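# Unload three sand cores from mould onto plywood

## Task

Lift out of the mould the long core with the rounded nose, plus the two upright bladed cores sitting in the mould half on the robot's right side; set all three down on the plywood boards next to the mould and release them, while the remaining two cores stay upright in the mould.

## Robot and tools

Robot: two six-joint arms, left_arm and right_arm, each ending in a two-finger gripper with a wrist camera (cam_left_wrist, cam_right_wrist, both 896x504). There are no fixed cameras.

Frames: the scene frame has its origin at table-top height halfway between the nominal bases, +x pointing out over the table, +z up, and left_arm on the +y side (this is not the image left). Calibrated bases: left_arm at (+0.031, +0.345, 0) m, quat_wxyz (+1.000, 0, 0, +0.008); right_arm at (+0.030, -0.335, 0) m, quat_wxyz (+1.000, 0, 0, -0.014); both have +z up. Each arm reports its hand pose, velocities and wrist-camera pose in its own base frame. end_effector_position (m) sits between the finger pads, roughly 1 cm short of the tips; fingers point along the gripper's +z and open along its y. Reported positions can be a few cm off, worse at long reach.

Joint order for every arm, in rows and result lists: waist, shoulder, elbow, wrist pitch, wrist yaw, wrist roll. Stated ranges (rad): waist -2.618 to 3.054, shoulder 0.000 to 3.142, elbow 0.000 to 3.142, wrist pitch -1.571 to 1.571, wrist yaw -1.571 to 1.571, wrist roll -2.094 to 2.094; real ends may differ by up to 0.059.

Row format (shared by both motion tools): one flat list of 14 numbers, each in [-1, 1], covering both arms together: left_arm's six joint numbers then its opening, then right_arm's six joint numbers then its opening. Joint numbers are offsets, not poses: they are added to the Joint targets printed at the start of the action (or move), never to the previous row. Scale: 1.0 equals 2.224 rad for waist, shoulder, elbow and 8.485 rad for the three wrist joints. Opening is absolute: +1 fully open, -1 shut. An arm you want still gets 0 for its joints and its current opening command repeated (0 opening is itself a command, half closed).

execute_actions(actions, cameras): actions is a list of up to 15 actions; each action is a list of up to 15 rows, one row per 1/30 s step, the last row held to fill 15 steps. Repeating an offset in the next action moves further. An action that would push a joint more than 0.059 rad beyond its range is rejected for both arms; a malformed action or a failing first action rejects the whole call. An empty list just returns state and images. cameras: list of names, [] for none, omitted/null/["all"] for all; an unknown name voids the call.

move(target, speed, blend, opening_speed, blocking, cameras): target is one 14-number row, or a list of up to 15 rows, all offsets counted from the same starting Joint targets. Joints travel together along paths of at least 0.5 s and at most 10 s total (longer ones fall short). speed is rad/s for the joint with farthest to go, 0.01 to 12.57, default 0.5, single value or one per target. blend (rad) rounds corners between listed targets. opening_speed (0.2 or more, per second on the -1..+1 scale) ramps the fingers; otherwise the first target's opening is sent immediately and later targets' openings are sent once everything has settled there. Paths do not avoid obstacles or the other arm. blocking=false returns after about 0.5 s while the move continues. The result adds a move: line (done, off_target, moving, held, fault) and possibly limits=held.

wait(seconds 0 to 10) lets the scene run holding commands. stop brakes a running move (needs braking room). zoom_image(camera, region [x0, y0, x1, y1], at most 504x504 px, origin top-left) magnifies the latest image of cam_left_wrist or cam_right_wrist. finished_scene(scene: this scene's number) ends the scene irreversibly; the goal must hold without the robot.

Reading results: Joint positions (rad, then pad gap in m, 0.094 open), Joint velocities ("within noise" when still), Joint targets (base for your next offsets), Tool commands, grip_measured (opening on the command scale; up to ~2.7 mm wide when empty, up to ~3 mm narrower than a hard part when squeezing), grip_effort_nm (motor effort, negative = closing, offset and friction make it unreliable as contact proof), Joint torques (include arm weight; joints 1-3 wrap at ±28 N m). "joint sent to its limit" means a joint reached its end; "joint command not followed" means a clearance check altered targets. Per step each joint's target is held within 0.339 rad (big joints) or 2.2 rad (wrist) of its measured angle, and targets implying more than 200 mm of hand travel are scaled back.

Gripping: command a value well above grip_measured to release. Full force begins about 0.05 below the first-touch reading (0.11+ for small or round items); close slowly with a low opening_speed on fragile cores, since squashable parts crush further. Pads give roughly 50-64 N each.

Avoid: dropping cores, releasing a core that is still moving, fast impacts, pressing far past contact, grippers hitting or gripping each other, anything leaving the table, and knocking over the two cores that must stay. To end a push, command targets back past the measured positions. Motors heat when holding loads, stretched out or straining; MOTOR HOT appears at 75 °C, 90 °C folds and disables that arm, 100 °C drops it. Loose objects may occasionally be nudged by outside disturbances.

Each tool is called as name(argument=value, ...), one argument or row to a line, values as JSON.

## Session

execute_actions(
  actions=[],
)

Scene clock: 0.00 s.
left_arm: end_effector_position=(+0.3631, -0.0246, +0.2028) grip_measured=+1.000 grip_effort_nm=n/a end_effector_quat_wxyz=(+0.569, -0.059, +0.818, -0.064) | right_arm: end_effector_position=(+0.3464, +0.0127, +0.2781) grip_measured=+1.000 grip_effort_nm=n/a end_effector_quat_wxyz=(+0.512, -0.227, +0.829, +0.002)
Joint positions: left_arm=[-0.095 1.034 0.566 0.116 -0.051 -0.203 0.094] | right_arm=[-0.154 1.056 1.018 -0.499 -0.37 -0.476 0.094]
Joint velocities: within noise
Joint torques (N m): no reading
Heat: left arm: 32 °C; right arm: 36 °C.
Joint targets: left_arm=[-0.095 1.027 0.576 0.117 -0.051 -0.202] | right_arm=[-0.154 1.049 1.030 -0.497 -0.374 -0.475]
Tool commands: left_gripper/opening=+1.0 right_gripper/opening=+1.0

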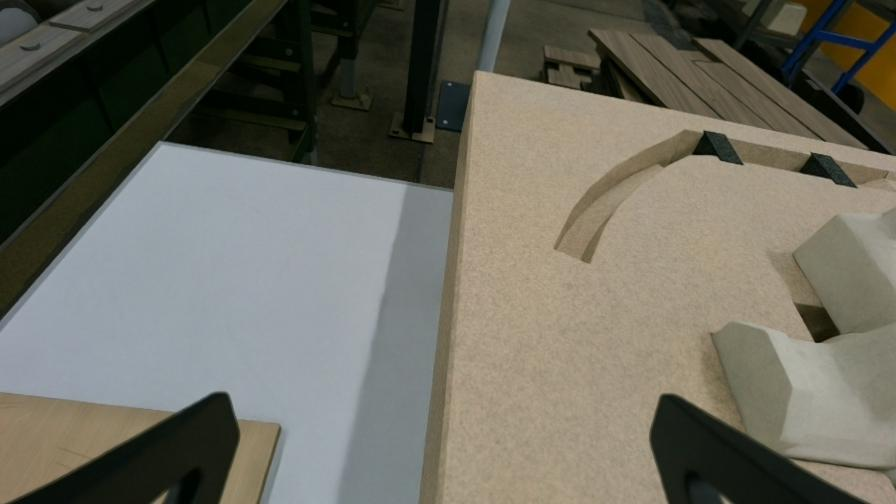

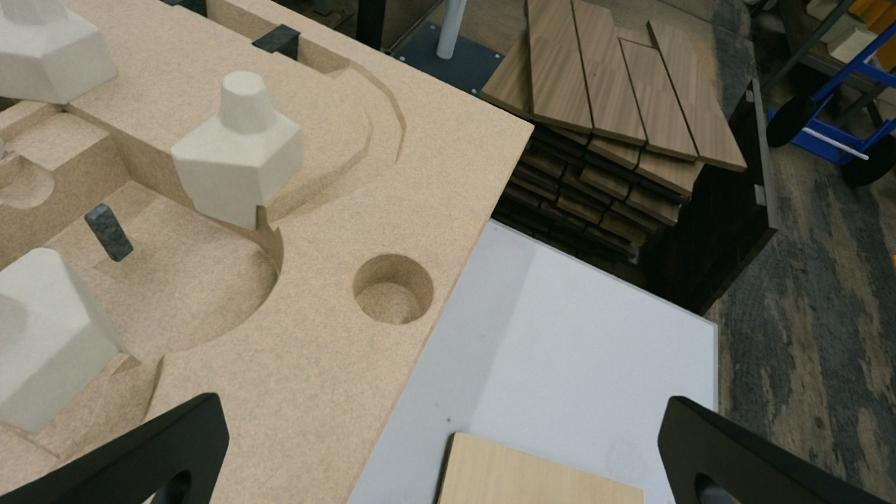

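move(
  target=[-0.0922,0.1228,0.5504,-0.167,0.0414,0.0238,1,0.2041,0.1129,0.3462,-0.0946,0.0087,0.056,1],
  speed=0.6,
)

Scene clock: 24.17 s.
left_arm: end_effector_position=(+0.2757, -0.1346, +0.3664) grip_measured=+1.000 grip_effort_nm=0.037 end_effector_quat_wxyz=(+0.346, +0.183, +0.901, -0.187) | right_arm: end_effector_position=(+0.2749, +0.1398, +0.3657) grip_measured=+1.000 grip_effort_nm=0.027 end_effector_quat_wxyz=(+0.346, -0.193, +0.898, +0.191)
Joint positions: left_arm=[-0.292 1.292 1.78 -1.293 0.287 -0.009 0.094] | right_arm=[0.294 1.293 1.774 -1.286 -0.302 -0.006 0.094]
Joint velocities: within noise
Joint torques (N m): left_arm=[-0.51 -2.18 5.93 1.67 0.32 0] | right_arm=[0.53 -2.17 6.86 1.04 -0.09 0.02]
Heat: left arm: 36 °C; right arm: 39 °C.
Joint targets: left_arm=[-0.300 1.299 1.800 -1.300 0.300 -0.001] | right_arm=[0.300 1.300 1.800 -1.300 -0.300 0.000]
move: done

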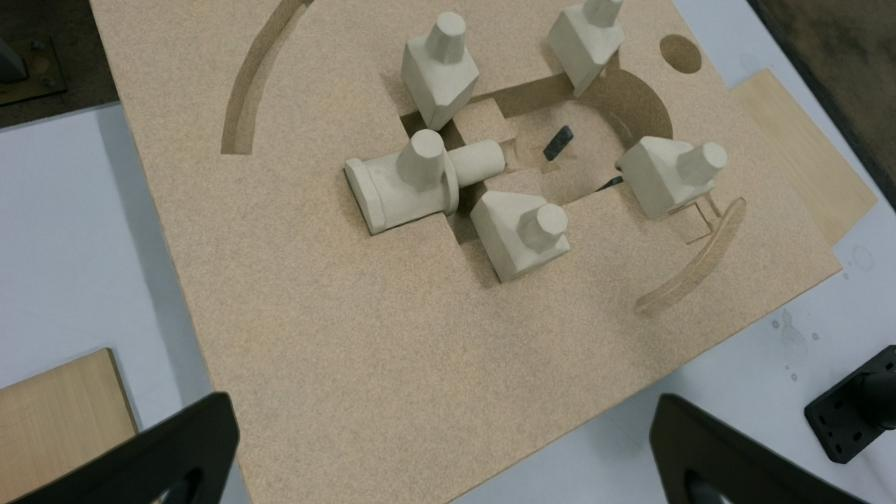

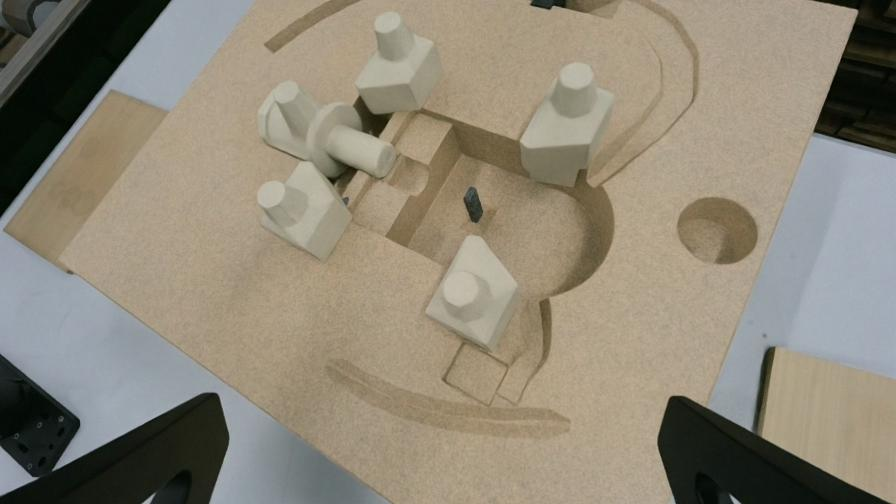

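move(
  target=[0,0,0,0,0,0.0707,1,0,0,0,0,0,-0.0707,1],
  speed=0.8,
)

move(
  target=[0,0,0,0,0,-0.1414,1,0,0,0,0,0,0.1414,1],
  speed=0.8,
)

Scene clock: 48.47 s.
left_arm: end_effector_position=(+0.2755, -0.1347, +0.3663) grip_measured=+1.000 grip_effort_nm=0.027 end_effector_quat_wxyz=(+0.385, +0.441, +0.807, -0.076) | right_arm: end_effector_position=(+0.2749, +0.1393, +0.3654) grip_measured=+1.000 grip_effort_nm=0.027 end_effector_quat_wxyz=(+0.385, -0.443, +0.805, +0.082)
Joint positions: left_arm=[-0.292 1.292 1.78 -1.293 0.288 0.592 0.094] | right_arm=[0.294 1.293 1.774 -1.287 -0.299 -0.591 0.094]
Joint velocities: within noise
Joint torques (N m): left_arm=[-0.59 -2.18 5.9 1.67 0.31 0.03] | right_arm=[0.53 -2.15 6.83 1.06 -0.13 -0.14]
Heat: left arm: 36 °C; right arm: 39 °C.
Joint targets: left_arm=[-0.300 1.299 1.800 -1.300 0.300 0.599] | right_arm=[0.300 1.300 1.800 -1.299 -0.301 -0.599]
move: done

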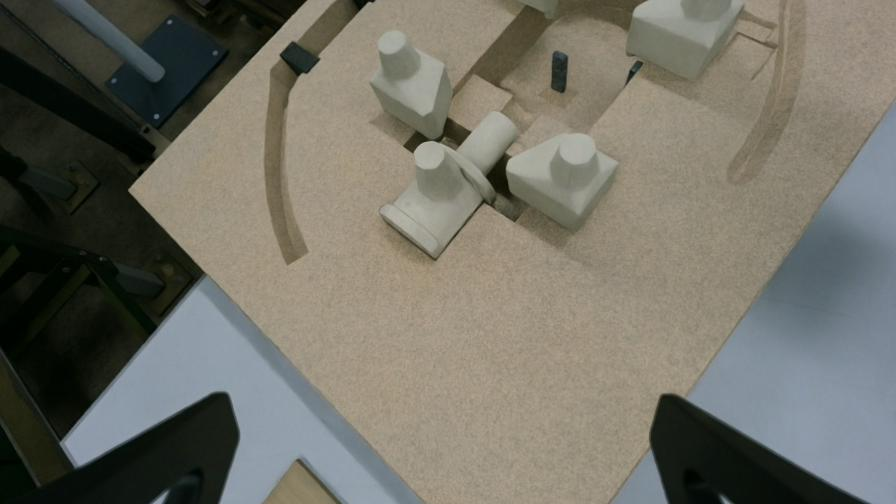

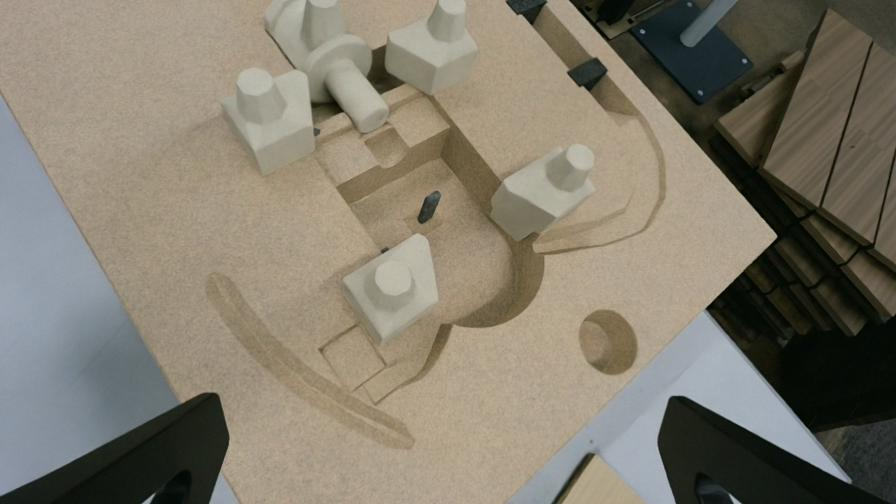

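Scene clock: 50.87 s.
left_arm: end_effector_position=(+0.2753, -0.1351, +0.3663) grip_measured=+1.000 grip_effort_nm=0.027 end_effector_quat_wxyz=(+0.276, -0.086, +0.916, -0.280) | right_arm: end_effector_position=(+0.2749, +0.1392, +0.3653) grip_measured=+1.000 grip_effort_nm=0.017 end_effector_quat_wxyz=(+0.274, +0.082, +0.916, +0.283)
Joint positions: left_arm=[-0.292 1.292 1.78 -1.294 0.29 -0.596 0.094] | right_arm=[0.294 1.293 1.774 -1.288 -0.299 0.595 0.094]
Joint velocities: within noise
Joint torques (N m): left_arm=[-0.58 -2.22 5.87 1.67 0.26 -0.11] | right_arm=[0.54 -2.15 6.8 1.07 -0.13 0.01]
Heat: left arm: 36 °C; right arm: 39 °C.
Joint targets: left_arm=[-0.300 1.299 1.800 -1.300 0.300 -0.601] | right_arm=[0.300 1.300 1.800 -1.299 -0.300 0.601]
move: done

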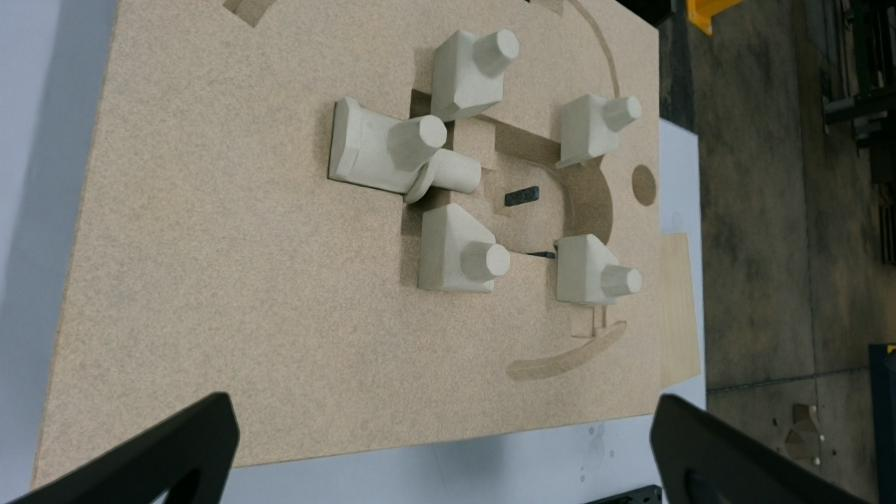

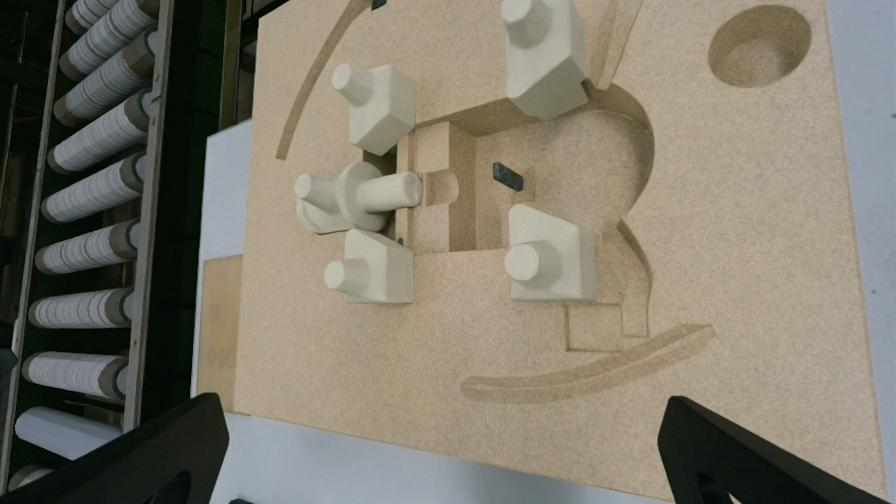

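move(
  target=[0,-0.0899,-0.0899,0,0,0.0707,1,0,-0.0899,-0.0899,0,0,-0.0707,1],
  speed=0.8,
)

move(
  target=[0,0.1799,0.1799,0,0,0,1,0,0.1799,0.1799,0,0,0,1],
  speed=0.8,
)

Scene clock: 74.20 s.
left_arm: end_effector_position=(+0.2323, -0.1222, +0.3511) grip_measured=+1.000 grip_effort_nm=0.027 end_effector_quat_wxyz=(+0.346, +0.183, +0.901, -0.189) | right_arm: end_effector_position=(+0.2316, +0.1261, +0.3531) grip_measured=+1.000 grip_effort_nm=0.022 end_effector_quat_wxyz=(+0.349, -0.185, +0.898, +0.193)
Joint positions: left_arm=[-0.292 1.113 1.608 -1.298 0.291 -0.009 0.094] | right_arm=[0.294 1.111 1.608 -1.291 -0.299 0.01 0.094]
Joint velocities: left_arm=[within noise] | right_arm=[0.002 -0.002 0.022 0.066 -0.022 -0.154 0]
Joint torques (N m): left_arm=[-0.57 -2.24 3.55 1.74 0.29 0.04] | right_arm=[0.53 -2.17 4.08 1.12 -0.12 -0.13]
Heat: left arm: 36 °C; right arm: 38 °C.
Joint targets: left_arm=[-0.300 1.100 1.600 -1.300 0.300 -0.001] | right_arm=[0.300 1.100 1.600 -1.299 -0.300 0.000]
move: done

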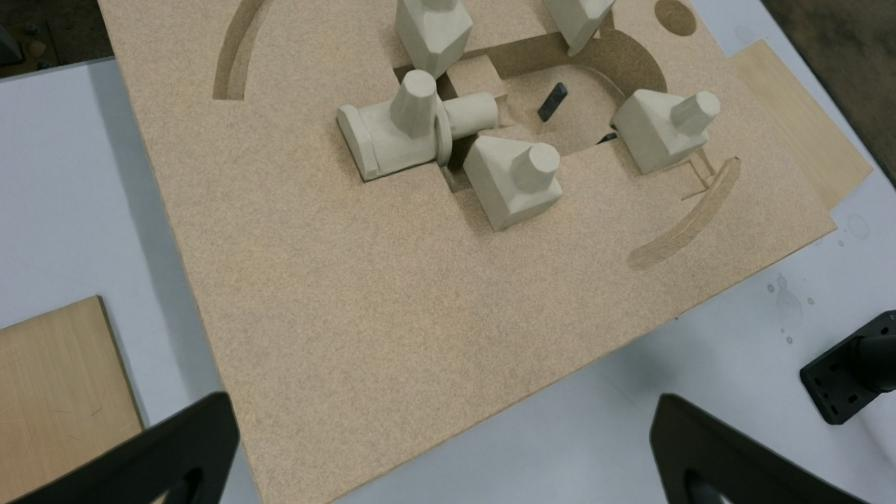

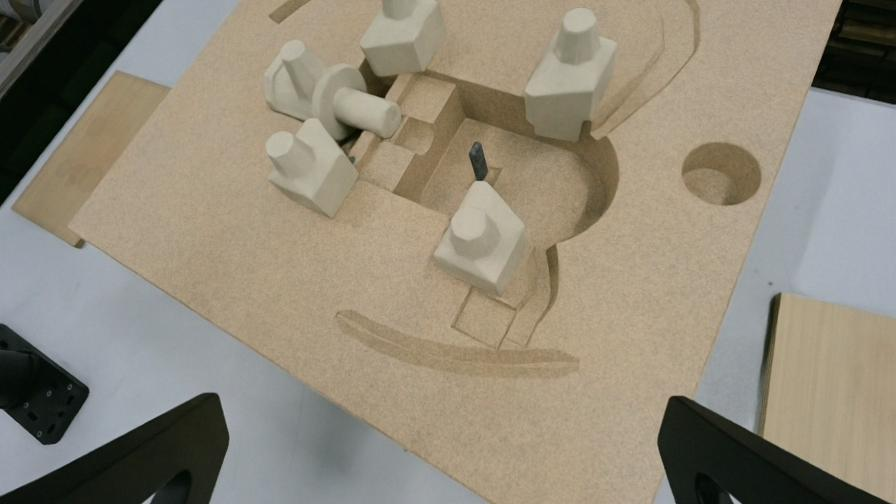

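Scene clock: 75.33 s.
left_arm: end_effector_position=(+0.3256, -0.1503, +0.3721) grip_measured=+1.000 grip_effort_nm=0.022 end_effector_quat_wxyz=(+0.339, +0.183, +0.904, -0.188) | right_arm: end_effector_position=(+0.3244, +0.1542, +0.3695) grip_measured=+1.000 grip_effort_nm=0.022 end_effector_quat_wxyz=(+0.333, -0.184, +0.905, +0.191)
Joint positions: left_arm=[-0.292 1.499 1.978 -1.299 0.291 -0.008 0.094] | right_arm=[0.294 1.502 1.974 -1.301 -0.299 0.009 0.094]
Joint velocities: within noise
Joint torques (N m): left_arm=[-0.54 -4.36 6.06 1.71 0.26 0.04] | right_arm=[0.53 -4.52 6.86 1.16 -0.13 -0.13]
Heat: left arm: 36 °C; right arm: 38 °C.
Joint targets: left_arm=[-0.300 1.500 2.001 -1.300 0.300 0.000] | right_arm=[0.300 1.501 2.000 -1.299 -0.300 0.001]
move: done

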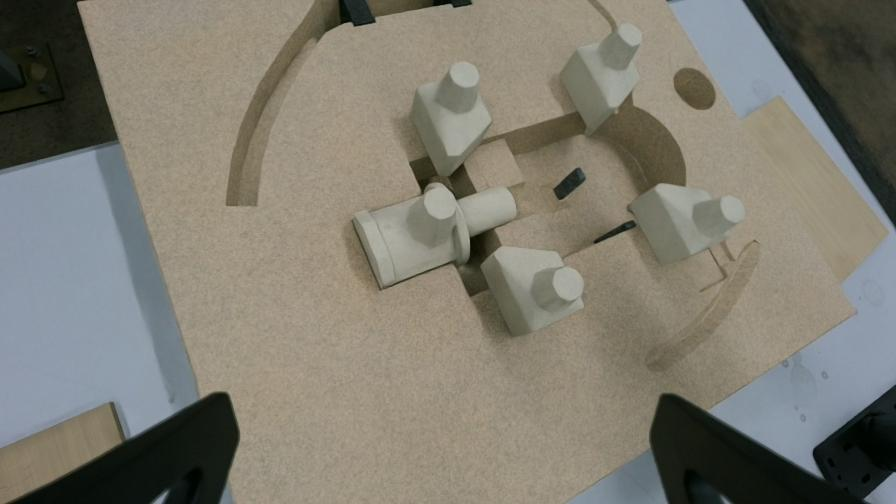

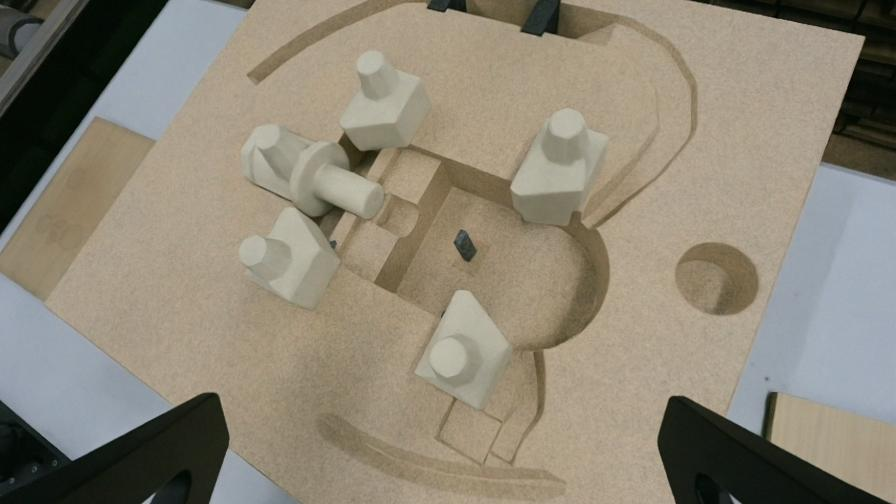

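zoom_image(
  camera="cam_right_wrist",
  region=[380, 80, 640, 440],
)

zoom_image(
  camera="cam_left_wrist",
  region=[330, 10, 800, 360],
)

Scaled by 1.400.

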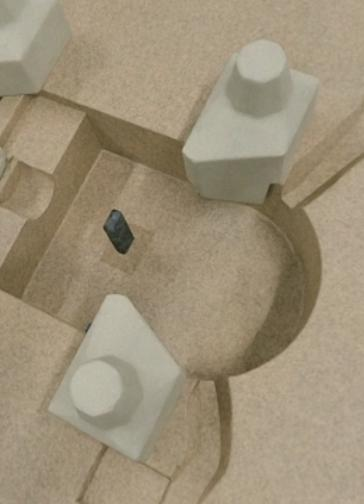

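Scaled by 1.072.

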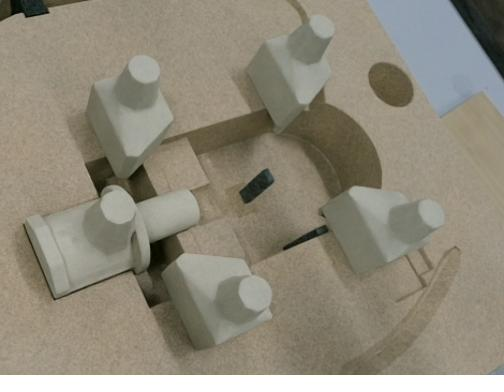

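move(
  target=[-0.1037,0.0250,-0.2899,0.0824,-0.0354,0,1,0.1124,-0.2586,-0.5428,0.0981,0.0354,0,1],
  speed=0.8,
)

Scene clock: 178.73 s.
left_arm: end_effector_position=(+0.3783, -0.2198, +0.2171) grip_measured=+1.000 grip_effort_nm=0.022 end_effector_quat_wxyz=(+0.359, +0.239, +0.896, -0.102) | right_arm: end_effector_position=(+0.2690, +0.1650, +0.2087) grip_measured=+1.000 grip_effort_nm=0.022 end_effector_quat_wxyz=(+0.433, -0.238, +0.861, +0.125)
Joint positions: left_arm=[-0.525 1.547 1.361 -0.62 0.009 -0.007 0.094] | right_arm=[0.544 0.942 0.799 -0.493 -0.005 0.008 0.094]
Joint velocities: within noise
Joint torques (N m): left_arm=[-0.46 -5.5 5.12 1.96 -0.06 0.03] | right_arm=[0.55 -3 5.89 1.61 0.05 -0.12]
Heat: left arm: 38 °C; right arm: 38 °C.
Joint targets: left_arm=[-0.531 1.555 1.356 -0.601 0.000 -0.001] | right_arm=[0.551 0.925 0.793 -0.467 0.000 0.000]
move: done

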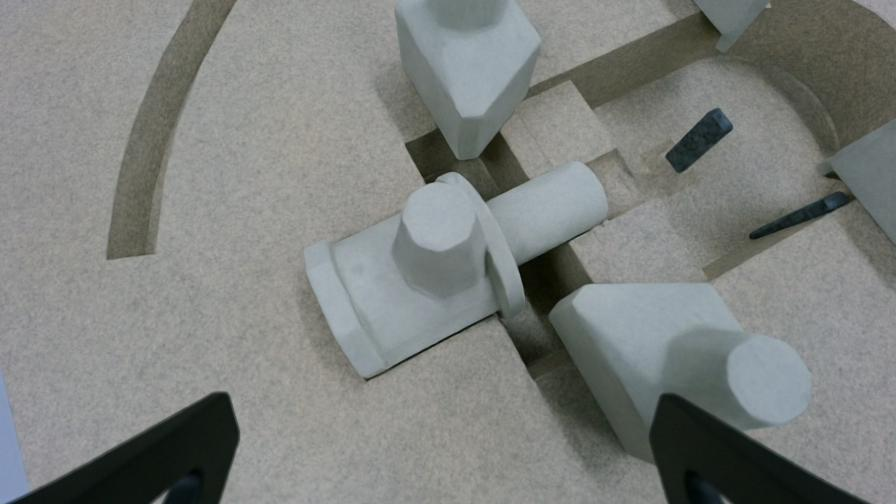

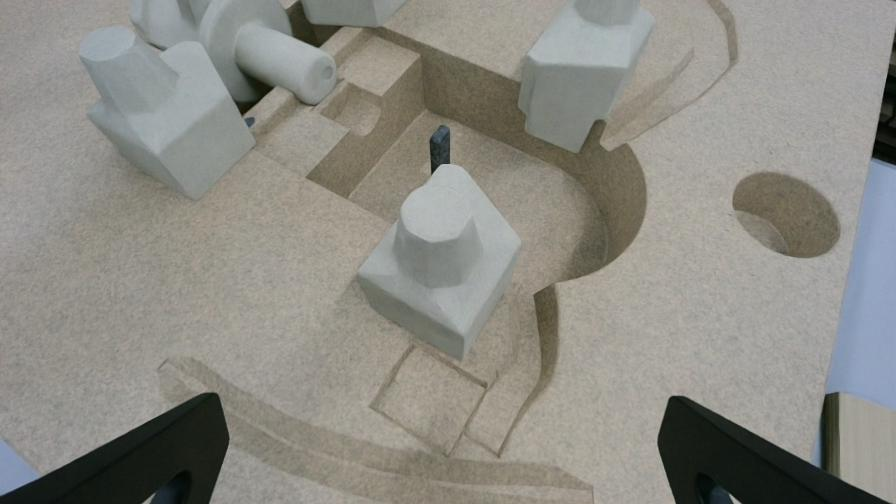

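move(
  target=[0.0022,0.0679,0.0126,0.0145,0,0,0.3,0.0031,0.0925,-0.0131,0.0276,0,0,0.3],
  speed=0.5,
)

Scene clock: 207.43 s.
left_arm: end_effector_position=(+0.4075, -0.2365, +0.1727) grip_measured=+0.302 grip_effort_nm=-0.076 end_effector_quat_wxyz=(+0.347, +0.240, +0.901, -0.098) | right_arm: end_effector_position=(+0.3058, +0.1897, +0.1826) grip_measured=+0.303 grip_effort_nm=-0.125 end_effector_quat_wxyz=(+0.439, -0.239, +0.857, +0.128)
Joint positions: left_arm=[-0.525 1.696 1.361 -0.498 0.008 -0.007 0.061] | right_arm=[0.55 1.13 0.77 -0.262 -0.004 0.007 0.061]
Joint velocities: within noise
Joint torques (N m): left_arm=[-0.09 -6.69 7.41 1.96 -0.08 0] | right_arm=[0.61 -2.93 5.87 1.62 0.03 -0.11]
Heat: left arm: 38 °C; right arm: 40 °C.
Joint targets: left_arm=[-0.526 1.706 1.384 -0.478 0.000 -0.001] | right_arm=[0.557 1.131 0.764 -0.233 0.000 0.000]
move: done

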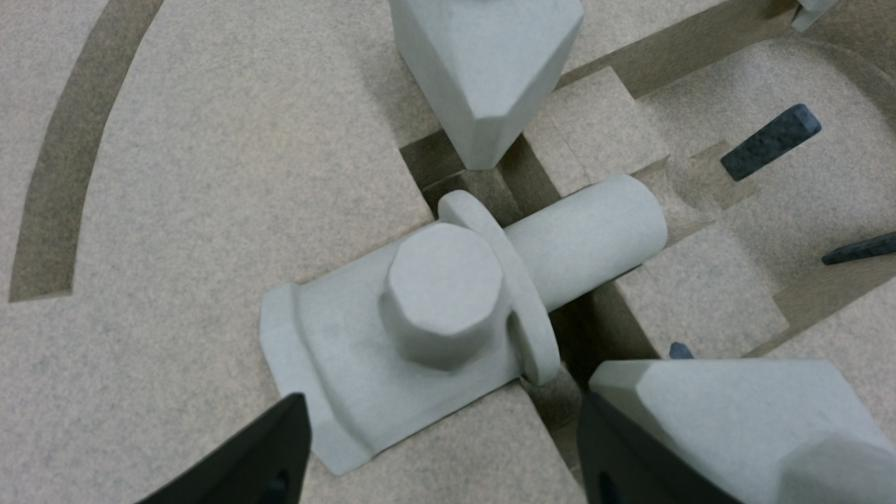

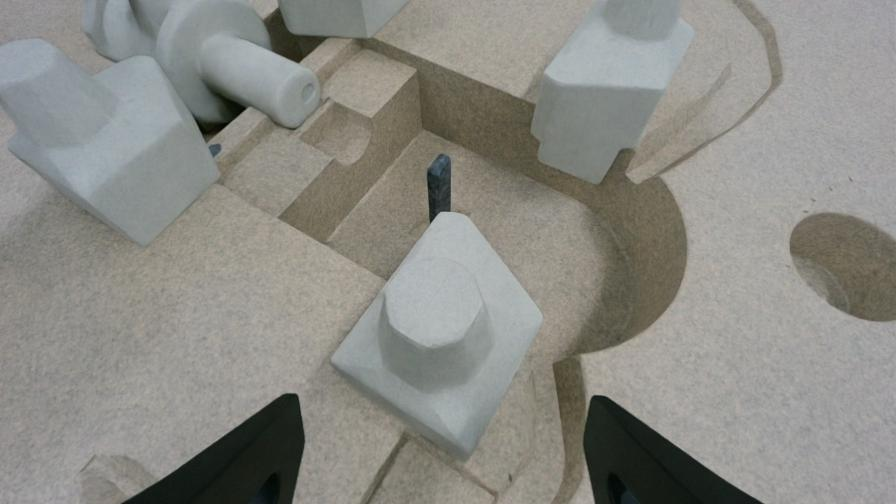

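move(
  target=[0,0.0571,0.0229,0.0128,0,0,0.2,0.0036,0.0728,0.0049,0.0178,0,0,0.2],
  speed=0.3,
)

Scene clock: 221.60 s.
left_arm: end_effector_position=(+0.4375, -0.2538, +0.1531) grip_measured=+0.202 grip_effort_nm=-0.081 end_effector_quat_wxyz=(+0.361, +0.239, +0.896, -0.102) | right_arm: end_effector_position=(+0.3297, +0.2078, +0.1560) grip_measured=+0.203 grip_effort_nm=-0.125 end_effector_quat_wxyz=(+0.434, -0.243, +0.858, +0.128)
Joint positions: left_arm=[-0.525 1.818 1.407 -0.391 0.008 -0.007 0.056] | right_arm=[0.558 1.289 0.77 -0.113 -0.003 0.007 0.057]
Joint velocities: within noise
Joint torques (N m): left_arm=[-0.06 -7.46 7.91 2 -0.08 0.01] | right_arm=[0.64 -3.82 6.5 1.65 0.02 -0.11]
Heat: left arm: 38 °C; right arm: 41 °C.
Joint targets: left_arm=[-0.526 1.833 1.435 -0.369 -0.001 -0.001] | right_arm=[0.565 1.293 0.775 -0.082 0.000 0.000]
move: done

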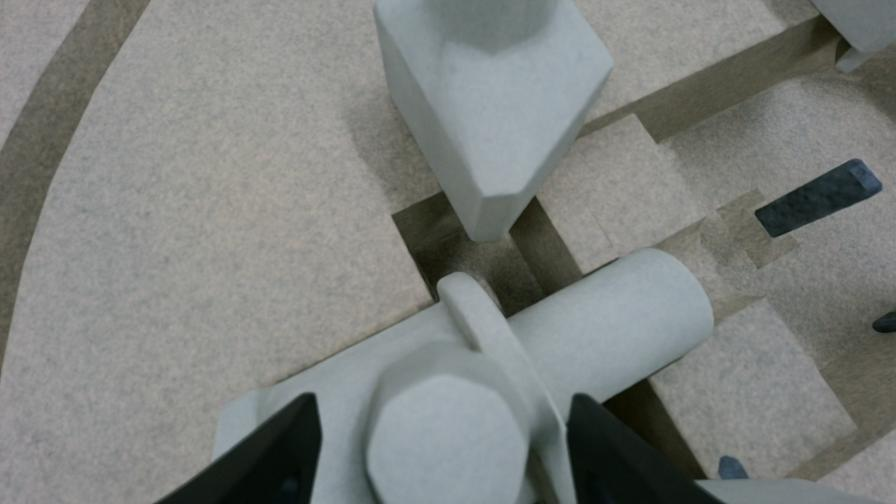

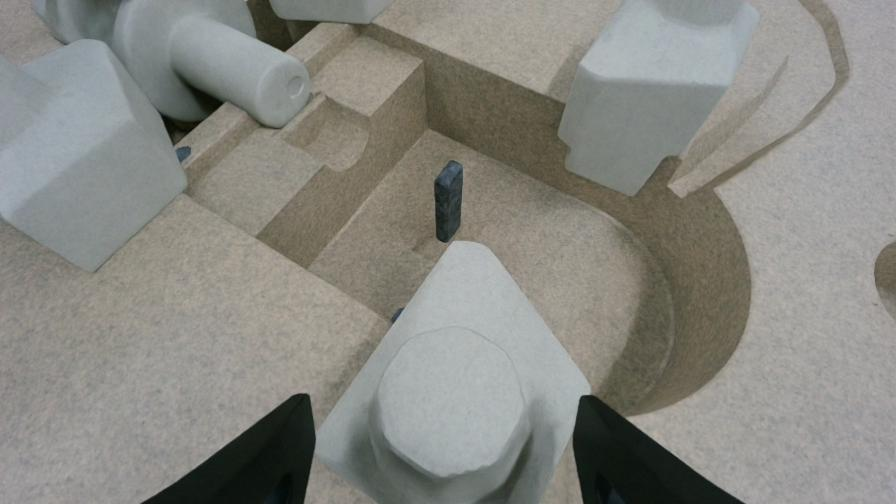

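move(
  target=[
    [0,0.0099,0.0127,-0.0007,0,0,0.2,0,0.0174,0.0163,0.0003,0,0,0.2],
    [0,0.0099,0.0127,-0.0007,0,0,-0.3,0,0.0174,0.0163,0.0003,0,0,-0.3],
  ],
  speed=0.3,
  opening_speed=0.4,
)

Scene clock: 234.13 s.
left_arm: end_effector_position=(+0.4435, -0.2571, +0.1561) grip_measured=-0.274 grip_effort_nm=-0.969 end_effector_quat_wxyz=(+0.366, +0.238, +0.894, -0.103) | right_arm: end_effector_position=(+0.3352, +0.2102, +0.1513) grip_measured=-0.264 grip_effort_nm=-0.960 end_effector_quat_wxyz=(+0.432, -0.246, +0.859, +0.123)
Joint positions: left_arm=[-0.525 1.836 1.434 -0.391 0.007 -0.007 0.034] | right_arm=[0.558 1.324 0.783 -0.099 0.002 0 0.035]
Joint velocities: within noise
Joint torques (N m): left_arm=[-0.02 -7.17 7.91 1.96 -0.08 0] | right_arm=[0.65 -3.77 8.38 1.53 -0.03 -0.04]
Heat: left arm: 38 °C; right arm: 41 °C.
Joint targets: left_arm=[-0.526 1.855 1.463 -0.375 0.000 -0.001] | right_arm=[0.565 1.332 0.811 -0.079 0.000 0.000]
move: done

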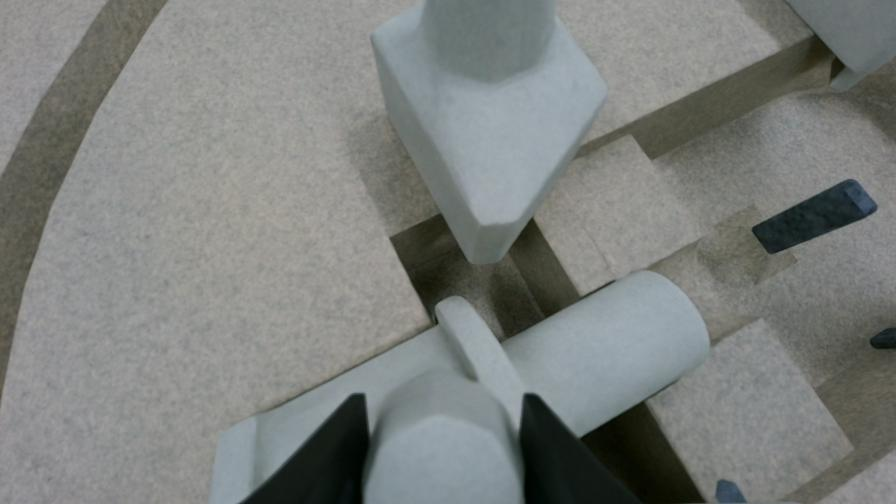

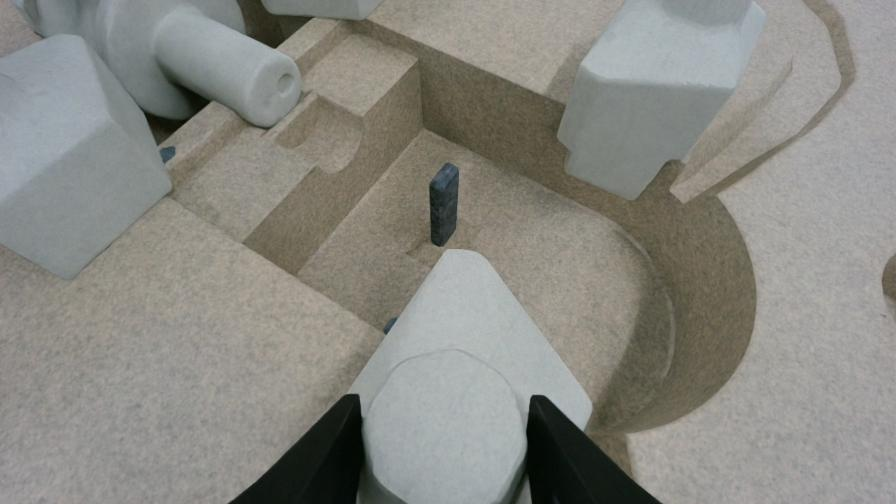

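move(
  target=[
    [0,-0.0035,0.0219,-0.0067,0,0,-0.34,0,-0.0067,0.0219,-0.0075,0,0,-0.34],
    [0,-0.0058,0.0454,-0.0134,0,0,-0.34,0,-0.0121,0.0450,-0.0149,0,0,-0.34],
    [0,-0.0054,0.0984,-0.0272,0,0,-0.34,0,-0.0173,0.0939,-0.0291,0,0,-0.34],
  ],
  speed=0.25,
  opening_speed=0.3,
)

Scene clock: 252.23 s.
left_arm: end_effector_position=(+0.4403, -0.2557, +0.1612) grip_measured=-0.277 grip_effort_nm=-1.004 end_effector_quat_wxyz=(+0.314, +0.243, +0.913, -0.090) | right_arm: end_effector_position=(+0.3331, +0.2088, +0.1819) grip_measured=-0.270 grip_effort_nm=-1.009 end_effector_quat_wxyz=(+0.397, -0.250, +0.876, +0.113)
Joint positions: left_arm=[-0.525 1.894 1.605 -0.616 0.009 -0.007 0.034] | right_arm=[0.558 1.324 0.968 -0.363 0.002 0 0.034]
Joint velocities: within noise
Joint torques (N m): left_arm=[-0.08 -12.92 12 1.75 -0.07 0.03] | right_arm=[0.61 -6.99 10.37 1.6 -0.02 -0.04]
Heat: left arm: 38 °C; right arm: 42 °C.
Joint targets: left_arm=[-0.526 1.843 1.682 -0.606 -0.001 0.000] | right_arm=[0.565 1.293 1.020 -0.326 0.000 0.001]
move: off_target (left_arm, right_arm); left_arm: the elbow is farthest, 0.077 rad from its target; right_arm: the elbow is farthest, 0.052 rad from its target

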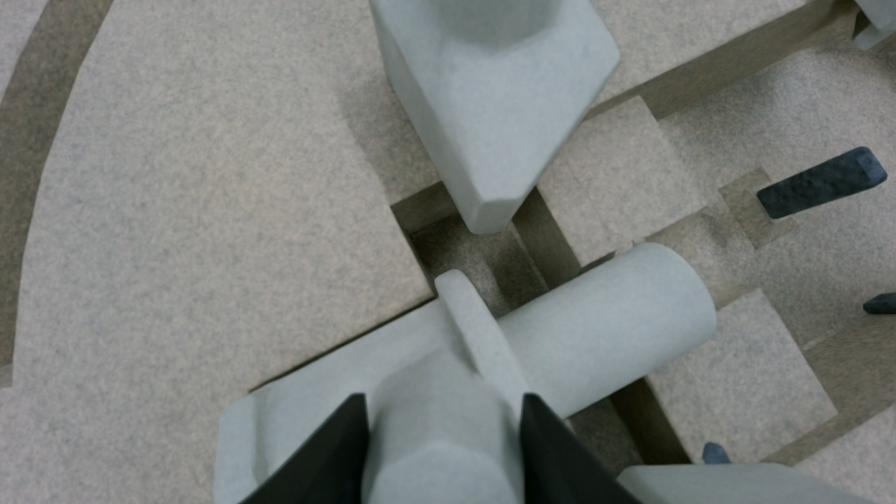

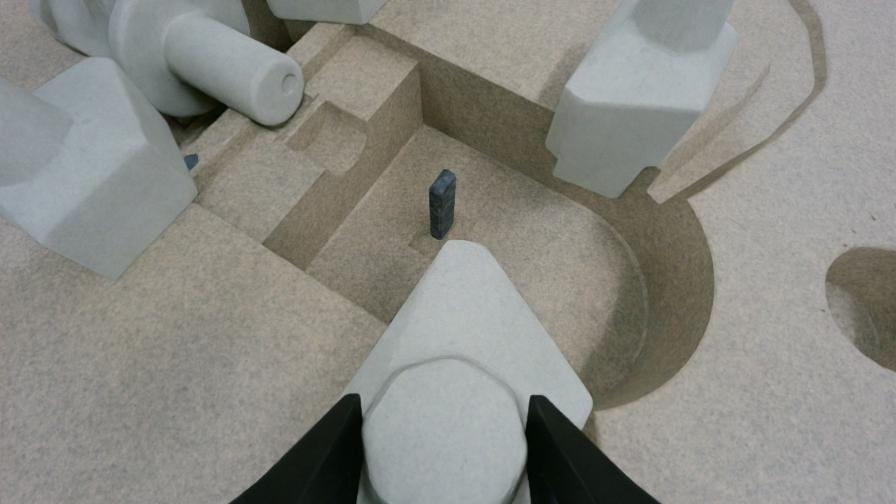

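move(
  target=[
    [0,0.0152,0.1084,-0.0150,0,0,-0.36,0,0.0048,0.0913,-0.0180,0,0,-0.36],
  ],
  speed=0.25,
  opening_speed=0.3,
)

Scene clock: 261.83 s.
left_arm: end_effector_position=(+0.4467, -0.2588, +0.2189) grip_measured=-0.278 grip_effort_nm=-1.009 end_effector_quat_wxyz=(+0.323, +0.243, +0.910, -0.091) | right_arm: end_effector_position=(+0.3369, +0.2112, +0.2370) grip_measured=-0.271 grip_effort_nm=-1.004 end_effector_quat_wxyz=(+0.408, -0.249, +0.871, +0.116)
Joint positions: left_arm=[-0.525 1.924 1.864 -0.828 0.006 -0.006 0.034] | right_arm=[0.558 1.324 1.17 -0.541 0.002 0 0.034]
Joint velocities: within noise
Joint torques (N m): left_arm=[-0.08 -12.68 10.45 2.7 -0.04 0.02] | right_arm=[0.62 -6.13 10.52 1.86 -0.03 -0.04]
Heat: left arm: 40 °C; right arm: 43 °C.
Joint targets: left_arm=[-0.526 1.877 1.923 -0.733 0.000 -0.001] | right_arm=[0.565 1.304 1.223 -0.479 0.000 0.001]
move: off_target (left_arm, right_arm); left_arm: the wrist pitch is farthest, 0.095 rad from its target; right_arm: the wrist pitch is farthest, 0.062 rad from its target

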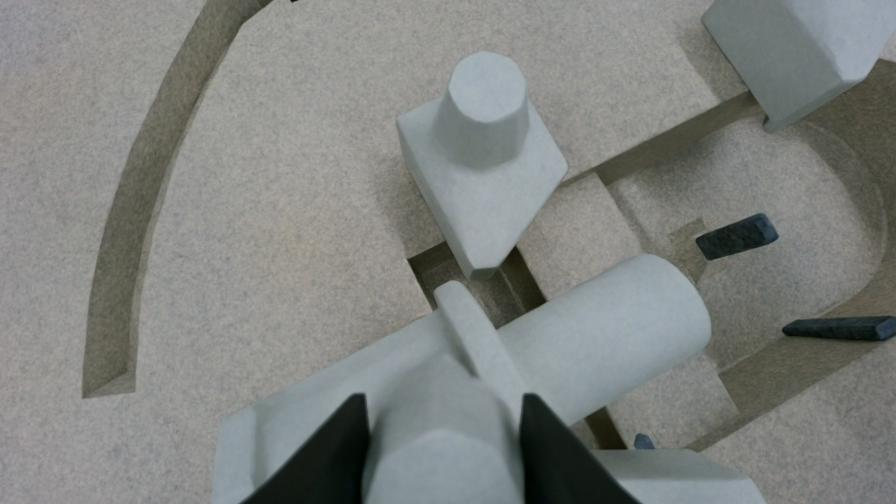

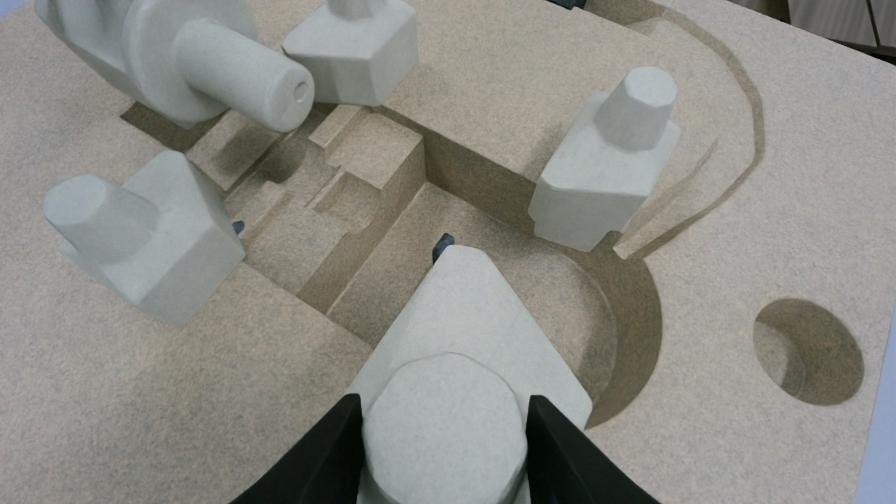

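move(
  target=[
    [0,0,0.0764,-0.0094,0,0,-0.36,0,0,0.0540,-0.0047,0,0,-0.36],
  ],
  speed=0.3,
)

Scene clock: 269.30 s.
left_arm: end_effector_position=(+0.4496, -0.2604, +0.2733) grip_measured=-0.278 grip_effort_nm=-0.999 end_effector_quat_wxyz=(+0.358, +0.239, +0.897, -0.100) | right_arm: end_effector_position=(+0.3429, +0.2150, +0.2819) grip_measured=-0.271 grip_effort_nm=-0.999 end_effector_quat_wxyz=(+0.440, -0.244, +0.855, +0.125)
Joint positions: left_arm=[-0.525 1.924 2.035 -0.92 0.006 -0.006 0.034] | right_arm=[0.558 1.324 1.29 -0.585 0.002 0 0.034]
Joint velocities: within noise
Joint torques (N m): left_arm=[-0.02 -12.57 10.21 2.92 -0.04 -0.01] | right_arm=[0.65 -6.09 10.45 1.98 -0.03 -0.04]
Heat: left arm: 41 °C; right arm: 44 °C.
Joint targets: left_arm=[-0.526 1.877 2.093 -0.813 0.000 -0.001] | right_arm=[0.565 1.304 1.343 -0.519 0.000 0.001]
move: off_target (left_arm, right_arm); left_arm: the wrist pitch is farthest, 0.107 rad from its target; right_arm: the wrist pitch is farthest, 0.066 rad from its target

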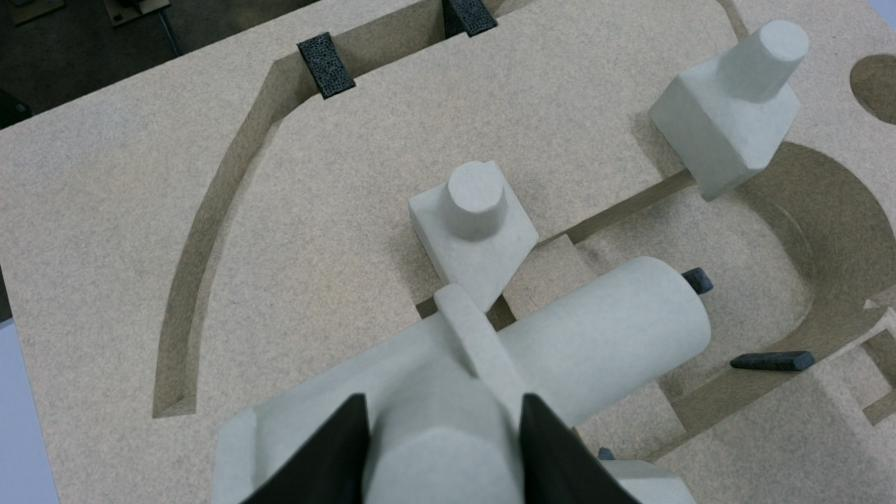

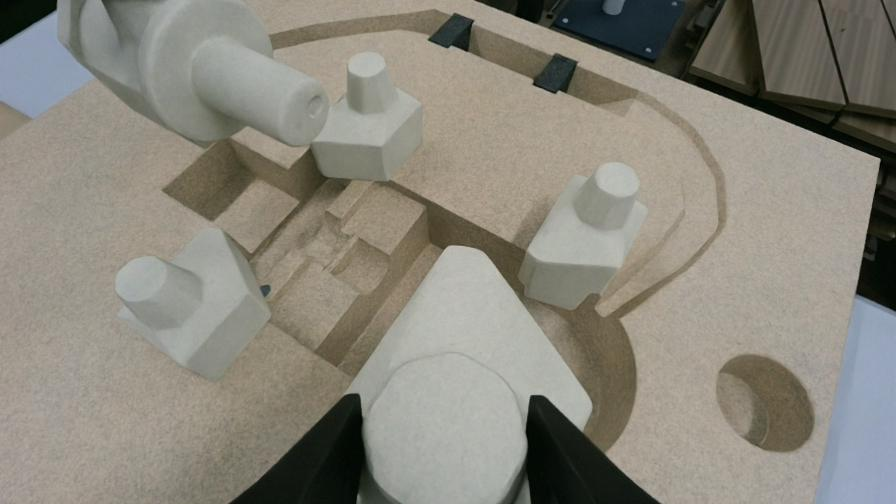

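move(
  target=[0.3714,-0.2864,-0.3044,0.0051,0,0,-0.36,-0.3889,-0.0823,-0.0623,-0.0029,0,0,-0.36],
  speed=0.5,
)

Scene clock: 277.90 s.
left_arm: end_effector_position=(+0.3438, +0.1084, +0.2799) grip_measured=-0.279 grip_effort_nm=-0.999 end_effector_quat_wxyz=(+0.374, -0.141, +0.915, +0.059) | right_arm: end_effector_position=(+0.3492, -0.1072, +0.2944) grip_measured=-0.271 grip_effort_nm=-1.004 end_effector_quat_wxyz=(+0.472, +0.132, +0.869, -0.073)
Joint positions: left_arm=[0.299 1.297 1.397 -0.894 -0.007 -0.005 0.034] | right_arm=[-0.298 1.159 1.197 -0.614 0.004 0 0.034]
Joint velocities: within noise
Joint torques (N m): left_arm=[0.21 -8.14 6.79 3.11 0.1 -0.01] | right_arm=[-0.12 -6.17 6.68 2.06 -0.06 -0.04]
Heat: left arm: 44 °C; right arm: 46 °C.
Joint targets: left_arm=[0.300 1.240 1.416 -0.769 -0.001 0.000] | right_arm=[-0.300 1.121 1.204 -0.544 0.000 0.001]
move: off_target (left_arm, right_arm); left_arm: the wrist pitch is farthest, 0.125 rad from its target; right_arm: the wrist pitch is farthest, 0.070 rad from its target

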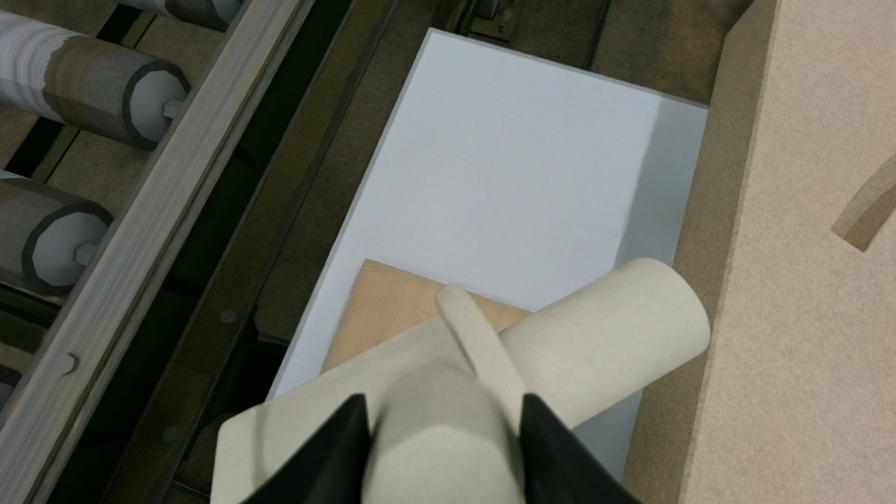

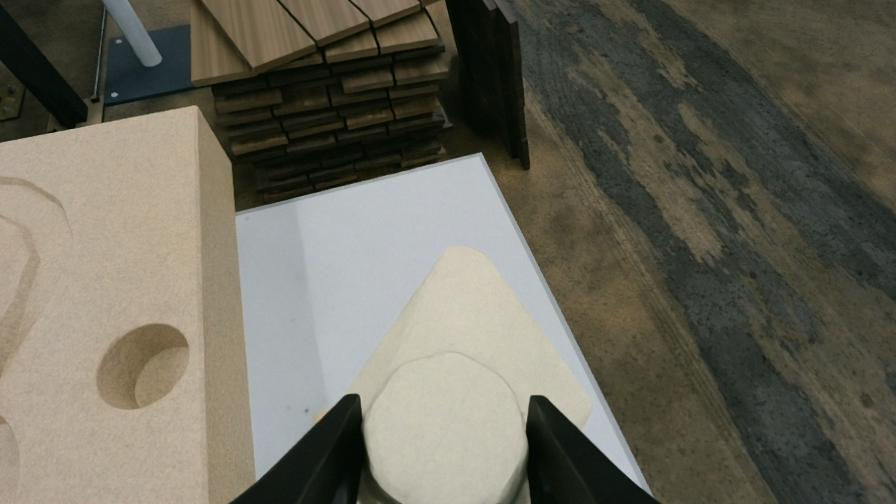

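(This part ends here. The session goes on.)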